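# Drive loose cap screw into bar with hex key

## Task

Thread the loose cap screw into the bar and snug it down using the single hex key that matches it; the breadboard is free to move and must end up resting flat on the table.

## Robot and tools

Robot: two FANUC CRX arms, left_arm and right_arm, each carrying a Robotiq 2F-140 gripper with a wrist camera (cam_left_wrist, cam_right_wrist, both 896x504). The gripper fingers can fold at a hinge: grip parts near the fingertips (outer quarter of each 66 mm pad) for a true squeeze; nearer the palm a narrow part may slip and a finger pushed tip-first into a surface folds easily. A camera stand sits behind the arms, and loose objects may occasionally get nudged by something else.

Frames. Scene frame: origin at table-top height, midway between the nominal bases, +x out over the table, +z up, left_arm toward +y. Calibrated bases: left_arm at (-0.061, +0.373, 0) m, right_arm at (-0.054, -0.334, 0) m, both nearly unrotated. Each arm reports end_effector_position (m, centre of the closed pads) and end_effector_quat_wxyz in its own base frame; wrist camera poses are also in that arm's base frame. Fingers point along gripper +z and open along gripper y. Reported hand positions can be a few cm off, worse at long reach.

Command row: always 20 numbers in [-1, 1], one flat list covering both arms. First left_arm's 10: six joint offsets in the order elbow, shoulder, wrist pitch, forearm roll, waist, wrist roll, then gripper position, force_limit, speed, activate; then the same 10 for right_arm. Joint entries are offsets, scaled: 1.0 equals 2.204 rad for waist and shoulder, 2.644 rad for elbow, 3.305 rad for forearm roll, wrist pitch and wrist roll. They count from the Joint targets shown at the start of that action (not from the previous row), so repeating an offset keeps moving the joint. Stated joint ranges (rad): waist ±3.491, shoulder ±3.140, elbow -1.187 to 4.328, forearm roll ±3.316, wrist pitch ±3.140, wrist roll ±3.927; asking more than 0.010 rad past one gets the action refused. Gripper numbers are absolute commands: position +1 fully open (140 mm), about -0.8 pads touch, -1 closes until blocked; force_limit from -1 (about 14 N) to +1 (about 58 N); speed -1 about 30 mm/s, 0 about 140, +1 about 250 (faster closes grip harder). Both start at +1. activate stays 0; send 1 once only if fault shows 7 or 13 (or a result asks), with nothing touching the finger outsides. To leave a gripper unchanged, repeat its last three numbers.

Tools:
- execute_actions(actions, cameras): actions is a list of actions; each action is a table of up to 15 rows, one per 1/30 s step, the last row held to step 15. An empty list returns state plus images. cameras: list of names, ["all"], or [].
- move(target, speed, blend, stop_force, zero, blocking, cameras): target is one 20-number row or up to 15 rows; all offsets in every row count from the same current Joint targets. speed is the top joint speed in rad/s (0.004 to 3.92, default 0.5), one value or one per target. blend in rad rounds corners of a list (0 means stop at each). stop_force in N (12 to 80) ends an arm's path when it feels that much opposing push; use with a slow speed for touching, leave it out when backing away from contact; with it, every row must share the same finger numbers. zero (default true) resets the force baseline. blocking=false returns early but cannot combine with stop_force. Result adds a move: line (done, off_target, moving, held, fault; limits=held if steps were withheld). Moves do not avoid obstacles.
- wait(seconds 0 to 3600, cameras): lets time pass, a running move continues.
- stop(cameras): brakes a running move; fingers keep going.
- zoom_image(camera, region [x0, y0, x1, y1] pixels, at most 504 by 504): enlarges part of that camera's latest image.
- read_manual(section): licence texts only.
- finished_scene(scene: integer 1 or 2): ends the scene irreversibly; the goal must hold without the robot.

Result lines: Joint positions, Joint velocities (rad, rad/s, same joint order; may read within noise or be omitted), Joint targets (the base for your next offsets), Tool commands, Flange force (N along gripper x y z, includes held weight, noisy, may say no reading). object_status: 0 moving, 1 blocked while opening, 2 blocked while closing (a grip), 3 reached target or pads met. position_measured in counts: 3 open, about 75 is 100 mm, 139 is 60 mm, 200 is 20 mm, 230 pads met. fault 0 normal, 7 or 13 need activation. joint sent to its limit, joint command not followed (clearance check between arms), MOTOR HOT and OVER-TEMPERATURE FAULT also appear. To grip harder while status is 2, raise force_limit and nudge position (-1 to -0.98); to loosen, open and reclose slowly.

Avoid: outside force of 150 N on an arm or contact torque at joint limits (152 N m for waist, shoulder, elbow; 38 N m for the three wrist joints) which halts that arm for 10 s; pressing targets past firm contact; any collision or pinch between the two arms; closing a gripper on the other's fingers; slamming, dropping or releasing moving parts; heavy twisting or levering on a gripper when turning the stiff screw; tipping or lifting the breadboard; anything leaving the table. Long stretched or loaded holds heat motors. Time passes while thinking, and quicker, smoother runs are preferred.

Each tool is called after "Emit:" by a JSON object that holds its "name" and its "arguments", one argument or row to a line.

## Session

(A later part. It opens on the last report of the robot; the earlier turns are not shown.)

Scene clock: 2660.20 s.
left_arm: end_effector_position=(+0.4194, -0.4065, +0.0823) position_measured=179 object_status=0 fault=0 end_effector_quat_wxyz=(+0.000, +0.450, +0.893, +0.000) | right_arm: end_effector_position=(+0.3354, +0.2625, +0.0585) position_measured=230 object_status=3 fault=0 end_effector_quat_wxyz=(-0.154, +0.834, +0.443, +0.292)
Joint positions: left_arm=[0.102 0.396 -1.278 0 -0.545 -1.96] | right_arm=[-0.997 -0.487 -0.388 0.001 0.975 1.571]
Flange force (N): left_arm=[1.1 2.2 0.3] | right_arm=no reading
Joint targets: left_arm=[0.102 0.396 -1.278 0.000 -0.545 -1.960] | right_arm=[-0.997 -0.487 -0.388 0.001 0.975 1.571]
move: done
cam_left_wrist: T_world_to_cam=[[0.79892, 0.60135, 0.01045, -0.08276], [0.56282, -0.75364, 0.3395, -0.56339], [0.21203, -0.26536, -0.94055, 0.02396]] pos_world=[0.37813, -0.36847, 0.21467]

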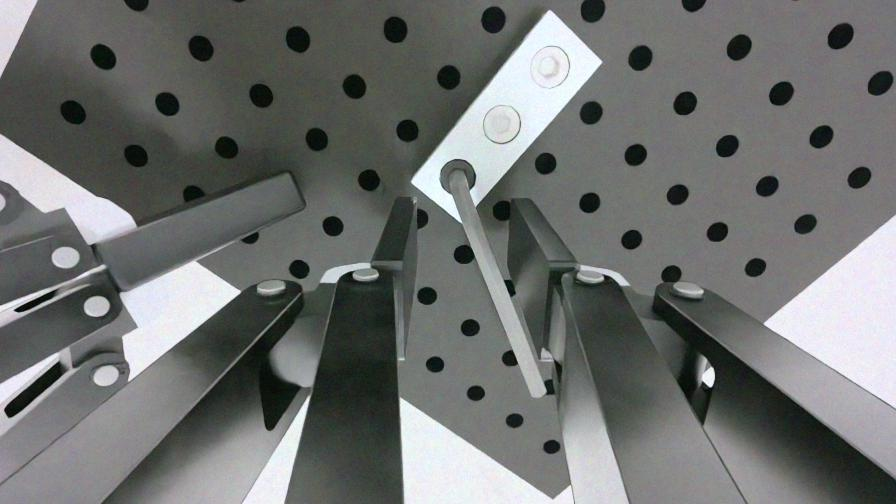

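Emit:
{"name": "move", "arguments": {
  "target": [
    [0,0,0,0,0,0,0.2,-0.5,-1,0,0,0,0,0,0,0,-1,-0.9,-1,0],
    [0.036,-0.03,-0.0488,0,0,0,0.2,-0.5,-1,0,0.014,-0.019,-0.024,0,0,0,-1,-0.9,-1,0]
  ],
  "cameras": ["all"]
}}

Scene clock: 2669.10 s.
left_arm: end_effector_position=(+0.4103, -0.4009, +0.1596) position_measured=104 object_status=3 fault=0 end_effector_quat_wxyz=(+0.000, +0.450, +0.893, +0.000) | right_arm: end_effector_position=(+0.3355, +0.2627, +0.0802) position_measured=230 object_status=3 fault=0 end_effector_quat_wxyz=(-0.154, +0.834, +0.443, +0.291)
Joint positions: left_arm=[0.197 0.33 -1.439 0 -0.545 -1.96] | right_arm=[-0.96 -0.528 -0.467 0.001 0.975 1.571]
Flange force (N): left_arm=[-0.8 2.5 -0.1] | right_arm=no reading
Joint targets: left_arm=[0.197 0.330 -1.439 0.000 -0.545 -1.960] | right_arm=[-0.960 -0.528 -0.467 0.001 0.975 1.571]
move: done
cam_left_wrist: T_world_to_cam=[[0.79891, 0.60136, 0.0105, -0.07959], [0.56284, -0.75366, 0.33943, -0.5802], [0.21204, -0.26526, -0.94057, 0.10005]] pos_world=[0.36893, -0.36287, 0.29187]
cam_right_wrist: T_world_to_cam=[[0.82731, -0.56153, -0.01547, -0.11972], [-0.53653, -0.7817, -0.31793, 0.41628], [0.16643, 0.27133, -0.94799, 0.09122]] pos_world=[0.30721, 0.23343, 0.21698]

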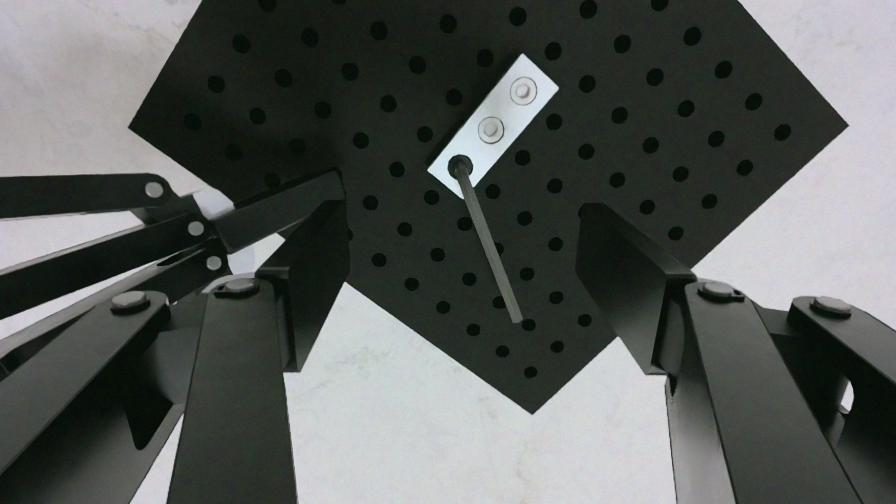

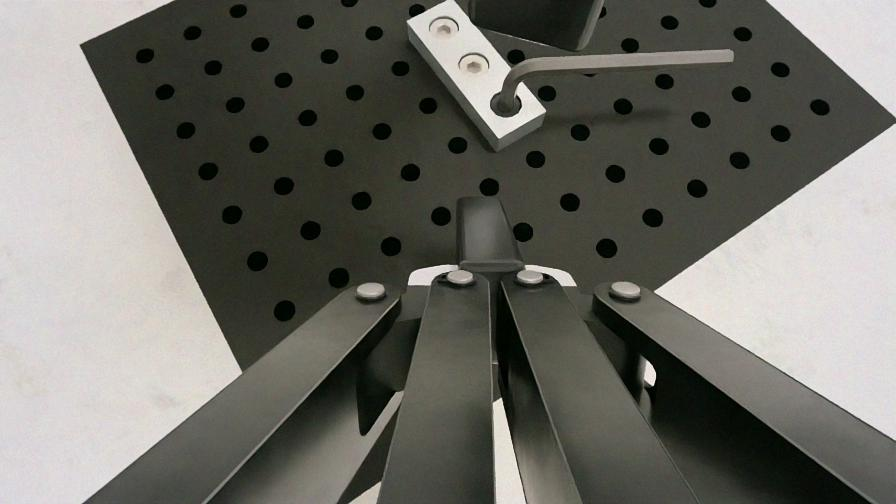

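Emit:
{"name": "finished_scene", "arguments": {
  "scene": 2
}}

The scene is finished: the task was done.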